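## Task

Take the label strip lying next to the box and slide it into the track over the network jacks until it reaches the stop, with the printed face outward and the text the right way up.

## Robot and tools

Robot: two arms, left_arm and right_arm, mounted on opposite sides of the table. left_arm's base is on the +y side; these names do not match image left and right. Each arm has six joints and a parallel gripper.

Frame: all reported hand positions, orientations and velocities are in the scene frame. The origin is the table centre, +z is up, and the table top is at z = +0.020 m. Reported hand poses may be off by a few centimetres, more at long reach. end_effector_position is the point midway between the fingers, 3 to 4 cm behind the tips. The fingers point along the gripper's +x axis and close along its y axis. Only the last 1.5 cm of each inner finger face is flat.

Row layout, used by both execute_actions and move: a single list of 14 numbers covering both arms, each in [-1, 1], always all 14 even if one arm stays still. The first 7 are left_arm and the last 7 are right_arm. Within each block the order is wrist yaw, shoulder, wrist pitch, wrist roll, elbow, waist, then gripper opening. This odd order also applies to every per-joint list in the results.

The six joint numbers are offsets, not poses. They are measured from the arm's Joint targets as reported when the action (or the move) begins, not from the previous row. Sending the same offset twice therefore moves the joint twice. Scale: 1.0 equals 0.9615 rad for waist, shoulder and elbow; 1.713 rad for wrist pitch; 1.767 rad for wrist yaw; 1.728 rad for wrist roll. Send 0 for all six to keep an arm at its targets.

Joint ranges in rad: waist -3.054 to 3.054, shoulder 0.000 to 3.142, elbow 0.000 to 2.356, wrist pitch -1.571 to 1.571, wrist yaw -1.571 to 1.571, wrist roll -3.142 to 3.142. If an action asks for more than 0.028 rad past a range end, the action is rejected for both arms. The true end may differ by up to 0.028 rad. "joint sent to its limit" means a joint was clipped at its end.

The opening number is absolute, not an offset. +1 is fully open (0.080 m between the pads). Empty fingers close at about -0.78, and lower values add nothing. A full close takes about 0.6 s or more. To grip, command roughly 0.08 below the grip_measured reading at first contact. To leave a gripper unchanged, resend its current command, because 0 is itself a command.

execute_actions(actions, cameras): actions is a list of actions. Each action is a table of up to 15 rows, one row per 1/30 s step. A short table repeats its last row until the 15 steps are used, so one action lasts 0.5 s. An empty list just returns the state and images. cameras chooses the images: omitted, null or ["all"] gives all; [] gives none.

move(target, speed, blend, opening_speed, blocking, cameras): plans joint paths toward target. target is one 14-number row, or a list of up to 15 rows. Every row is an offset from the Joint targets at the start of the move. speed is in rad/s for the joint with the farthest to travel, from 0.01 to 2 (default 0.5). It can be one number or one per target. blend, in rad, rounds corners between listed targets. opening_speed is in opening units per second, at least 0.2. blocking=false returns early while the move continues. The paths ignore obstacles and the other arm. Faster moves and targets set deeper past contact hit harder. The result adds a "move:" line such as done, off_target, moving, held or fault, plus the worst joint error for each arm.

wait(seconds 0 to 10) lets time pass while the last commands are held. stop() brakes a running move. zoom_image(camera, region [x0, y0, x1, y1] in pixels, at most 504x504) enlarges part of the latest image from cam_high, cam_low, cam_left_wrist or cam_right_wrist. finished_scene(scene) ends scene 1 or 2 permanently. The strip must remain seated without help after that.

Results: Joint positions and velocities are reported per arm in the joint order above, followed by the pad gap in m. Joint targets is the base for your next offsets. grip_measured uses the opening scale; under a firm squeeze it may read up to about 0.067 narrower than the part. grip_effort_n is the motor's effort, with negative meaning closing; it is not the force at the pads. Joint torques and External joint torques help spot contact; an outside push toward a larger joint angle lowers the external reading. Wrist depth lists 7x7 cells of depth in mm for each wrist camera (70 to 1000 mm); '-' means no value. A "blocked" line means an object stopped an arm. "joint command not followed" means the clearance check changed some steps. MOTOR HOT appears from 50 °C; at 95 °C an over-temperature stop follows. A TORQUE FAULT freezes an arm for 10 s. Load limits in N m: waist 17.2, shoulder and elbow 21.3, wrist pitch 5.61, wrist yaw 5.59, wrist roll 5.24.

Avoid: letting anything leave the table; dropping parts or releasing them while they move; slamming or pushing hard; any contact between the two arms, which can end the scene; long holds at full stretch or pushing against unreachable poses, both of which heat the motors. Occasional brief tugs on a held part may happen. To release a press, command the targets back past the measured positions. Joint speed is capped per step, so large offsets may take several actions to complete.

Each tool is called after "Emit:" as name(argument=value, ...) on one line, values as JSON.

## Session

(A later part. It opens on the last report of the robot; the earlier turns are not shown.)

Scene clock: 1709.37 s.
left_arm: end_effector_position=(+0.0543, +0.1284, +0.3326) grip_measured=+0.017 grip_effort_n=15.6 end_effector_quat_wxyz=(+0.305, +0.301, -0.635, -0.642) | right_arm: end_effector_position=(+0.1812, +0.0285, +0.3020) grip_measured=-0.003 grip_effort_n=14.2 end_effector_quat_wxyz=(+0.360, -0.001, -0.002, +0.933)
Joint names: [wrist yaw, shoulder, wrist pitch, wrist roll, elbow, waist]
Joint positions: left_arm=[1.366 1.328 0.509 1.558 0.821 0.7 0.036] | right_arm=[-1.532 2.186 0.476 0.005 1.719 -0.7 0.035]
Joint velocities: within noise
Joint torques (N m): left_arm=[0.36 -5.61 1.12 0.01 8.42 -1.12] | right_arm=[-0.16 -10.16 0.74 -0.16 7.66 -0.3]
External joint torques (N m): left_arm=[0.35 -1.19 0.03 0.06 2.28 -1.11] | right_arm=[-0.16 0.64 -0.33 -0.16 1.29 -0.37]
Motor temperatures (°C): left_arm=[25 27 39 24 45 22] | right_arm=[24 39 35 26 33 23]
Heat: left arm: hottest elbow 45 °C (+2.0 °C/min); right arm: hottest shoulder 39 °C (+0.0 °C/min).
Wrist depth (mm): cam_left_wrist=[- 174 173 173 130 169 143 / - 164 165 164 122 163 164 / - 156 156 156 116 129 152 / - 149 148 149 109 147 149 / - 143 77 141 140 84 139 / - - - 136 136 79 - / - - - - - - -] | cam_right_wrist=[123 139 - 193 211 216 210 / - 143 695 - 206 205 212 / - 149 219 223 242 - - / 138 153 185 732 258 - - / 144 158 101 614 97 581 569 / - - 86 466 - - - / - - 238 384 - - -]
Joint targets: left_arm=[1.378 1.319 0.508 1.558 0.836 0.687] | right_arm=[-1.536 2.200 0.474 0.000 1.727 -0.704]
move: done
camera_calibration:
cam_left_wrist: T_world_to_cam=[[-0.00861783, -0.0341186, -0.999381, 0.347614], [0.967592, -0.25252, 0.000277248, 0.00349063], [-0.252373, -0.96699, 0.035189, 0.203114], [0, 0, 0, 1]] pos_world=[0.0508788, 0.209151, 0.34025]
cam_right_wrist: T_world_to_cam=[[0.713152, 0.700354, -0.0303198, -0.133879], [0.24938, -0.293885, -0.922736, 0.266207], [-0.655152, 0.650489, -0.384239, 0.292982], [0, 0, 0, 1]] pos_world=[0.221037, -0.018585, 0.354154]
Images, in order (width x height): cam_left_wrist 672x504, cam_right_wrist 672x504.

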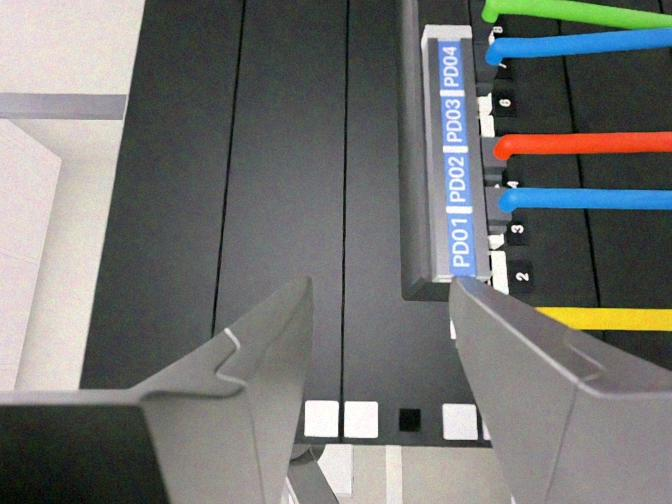

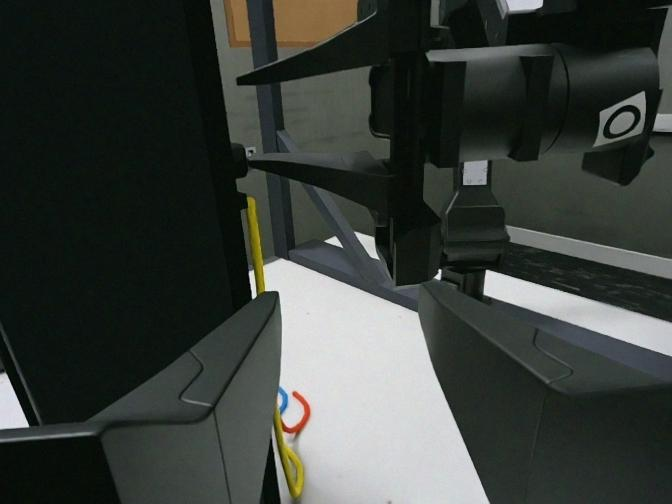

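Emit:
move(target=[[0, 0, 0, 0, 0, 0.0229, 0.02, 0, 0, 0, 0, 0, 0, 0], [0.0809, -0.0395, -0.0111, 0, -0.0333, 0.2070, 0.02, 0, 0, 0, 0, 0, 0, 0], [-0.2286, -0.5003, -0.1448, 0, -0.2548, 0.0551, 0.02, 0, 0, 0, 0, 0, 0, 0], [-0.7148, -0.7728, -0.2318, 0, -0.3983, -0.5606, 0.02, 0, 0, 0, 0, 0, 0, 0]], speed=[0.05, 0.25, 0.5, 0.5], blend=[0, 0.04, 0.06, 0])

Emit:
zoom_image(camera="cam_left_wrist", region=[345, 105, 415, 165])

Emit:
zoom_image(camera="cam_right_wrist", region=[232, 138, 276, 178])

Scene clock: 1730.70 s.
left_arm: end_effector_position=(-0.0016, +0.1859, +0.3174) grip_measured=+0.017 grip_effort_n=15.6 end_effector_quat_wxyz=(+0.505, +0.501, -0.492, -0.502) | right_arm: end_effector_position=(+0.1812, +0.0285, +0.3020) grip_measured=-0.003 grip_effort_n=14.7 end_effector_quat_wxyz=(+0.360, -0.001, -0.002, +0.933)
Joint names: [wrist yaw, shoulder, wrist pitch, wrist roll, elbow, waist]
Joint positions: left_arm=[0.119 0.582 0.111 1.558 0.465 0.152 0.036] | right_arm=[-1.532 2.186 0.476 0.005 1.719 -0.7 0.035]
Joint velocities: within noise
Joint torques (N m): left_arm=[-0.17 -1.04 1.82 0 5.89 -0.36] | right_arm=[-0.15 -10.09 0.76 -0.15 7.61 -0.27]
External joint torques (N m): left_arm=[-0.17 -0.48 0.21 0.05 -0.85 -0.38] | right_arm=[-0.16 0.71 -0.31 -0.15 1.26 -0.28]
Motor temperatures (°C): left_arm=[25 26 39 24 43 22] | right_arm=[24 39 34 26 33 23]
Heat: left arm: hottest elbow 43 °C (-1.0 °C/min); right arm: hottest shoulder 39 °C (+0.0 °C/min).
Wrist depth (mm): cam_left_wrist=[- 158 158 156 136 158 158 / - 168 169 167 166 171 172 / - 181 182 180 178 181 182 / - 196 196 191 191 198 198 / - 209 77 211 182 84 216 / - - - 356 - 79 - / - - - 356 321 - -] | cam_right_wrist=[123 139 - 309 359 - - / - 143 686 331 360 620 - / - 149 218 357 - - - / 139 154 184 739 556 - - / 144 157 101 601 97 577 571 / - - 86 464 - - - / - - 237 381 - - -]
Joint targets: left_arm=[0.115 0.576 0.111 1.558 0.453 0.148] | right_arm=[-1.536 2.200 0.474 0.000 1.727 -0.704]
move: done
camera_calibration:
cam_left_wrist: T_world_to_cam=[[0.0125902, -0.025317, -0.9996, 0.332402], [0.90371, 0.428144, 0.000538741, -0.0546184], [0.427959, -0.903356, 0.0282697, 0.236609], [0, 0, 0, 1]] pos_world=[-0.0560849, 0.245542, 0.32561]
cam_right_wrist: T_world_to_cam=[[0.713152, 0.700354, -0.0303198, -0.133879], [0.24938, -0.293885, -0.922736, 0.266207], [-0.655152, 0.650489, -0.384239, 0.292982], [0, 0, 0, 1]] pos_world=[0.221037, -0.018585, 0.354154]

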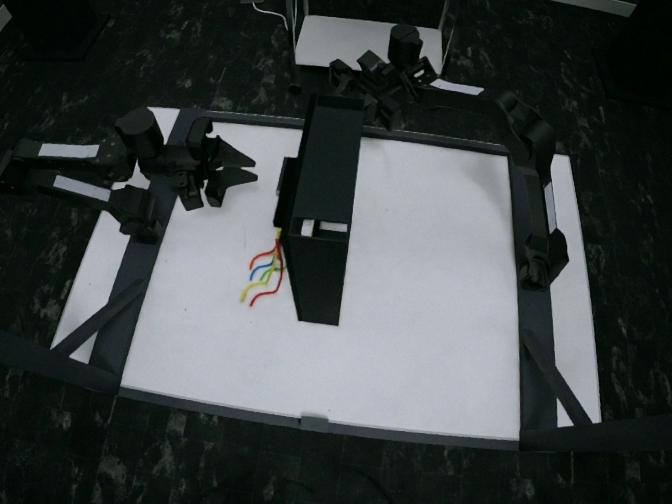

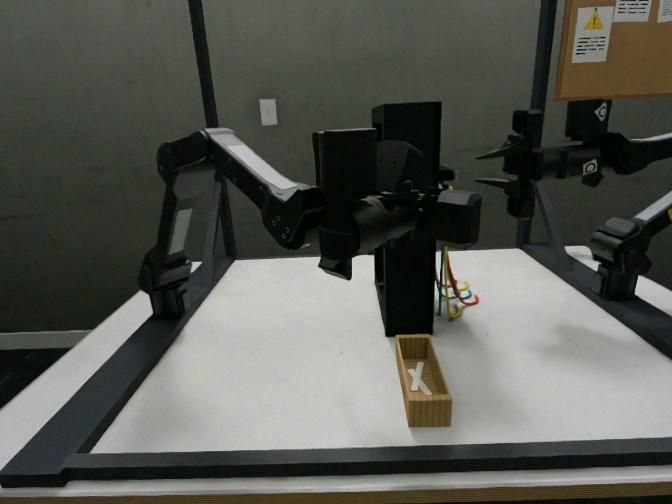

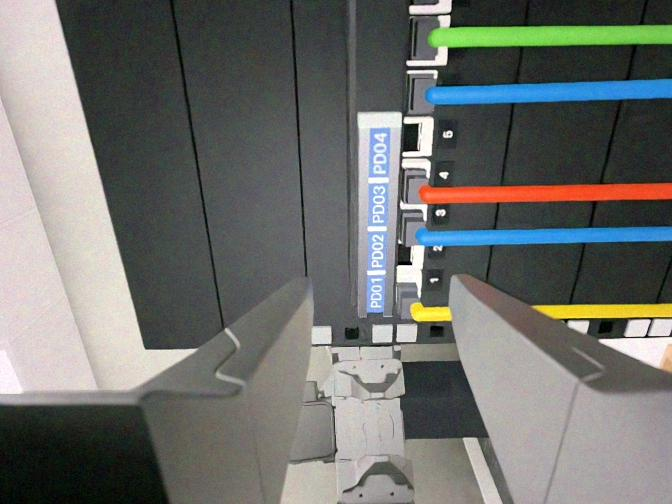

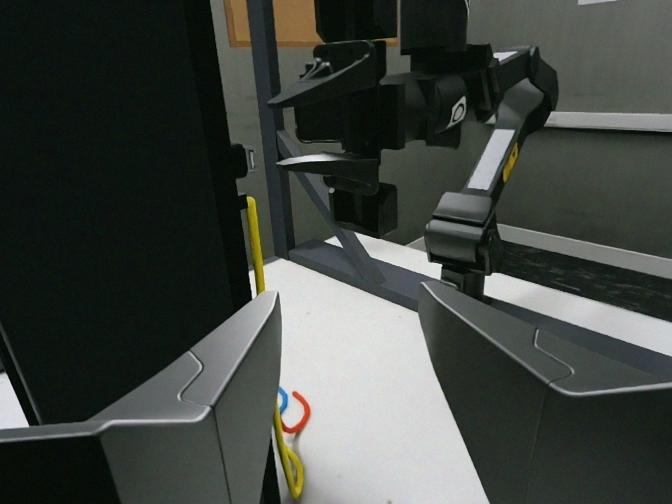

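Scaled by 7.200.

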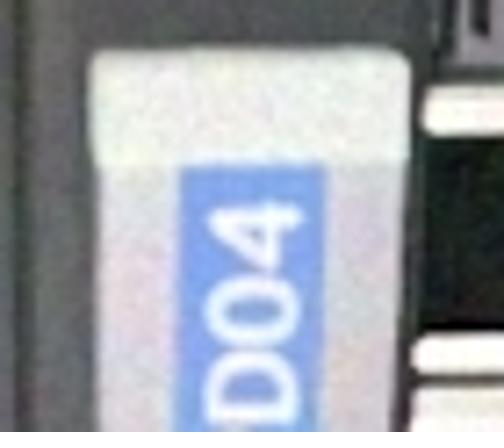

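Scaled by 11.455.

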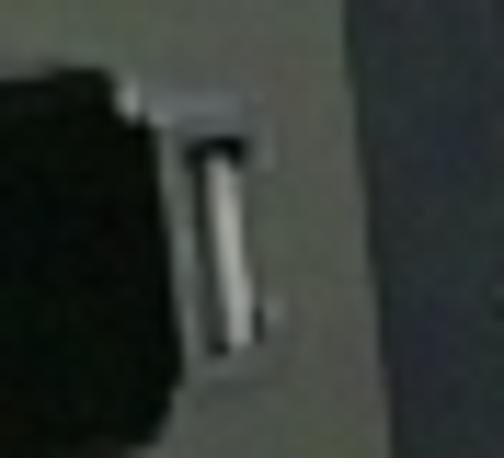

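Emit:
finished_scene(scene=2)

The scene is finished: the task was done.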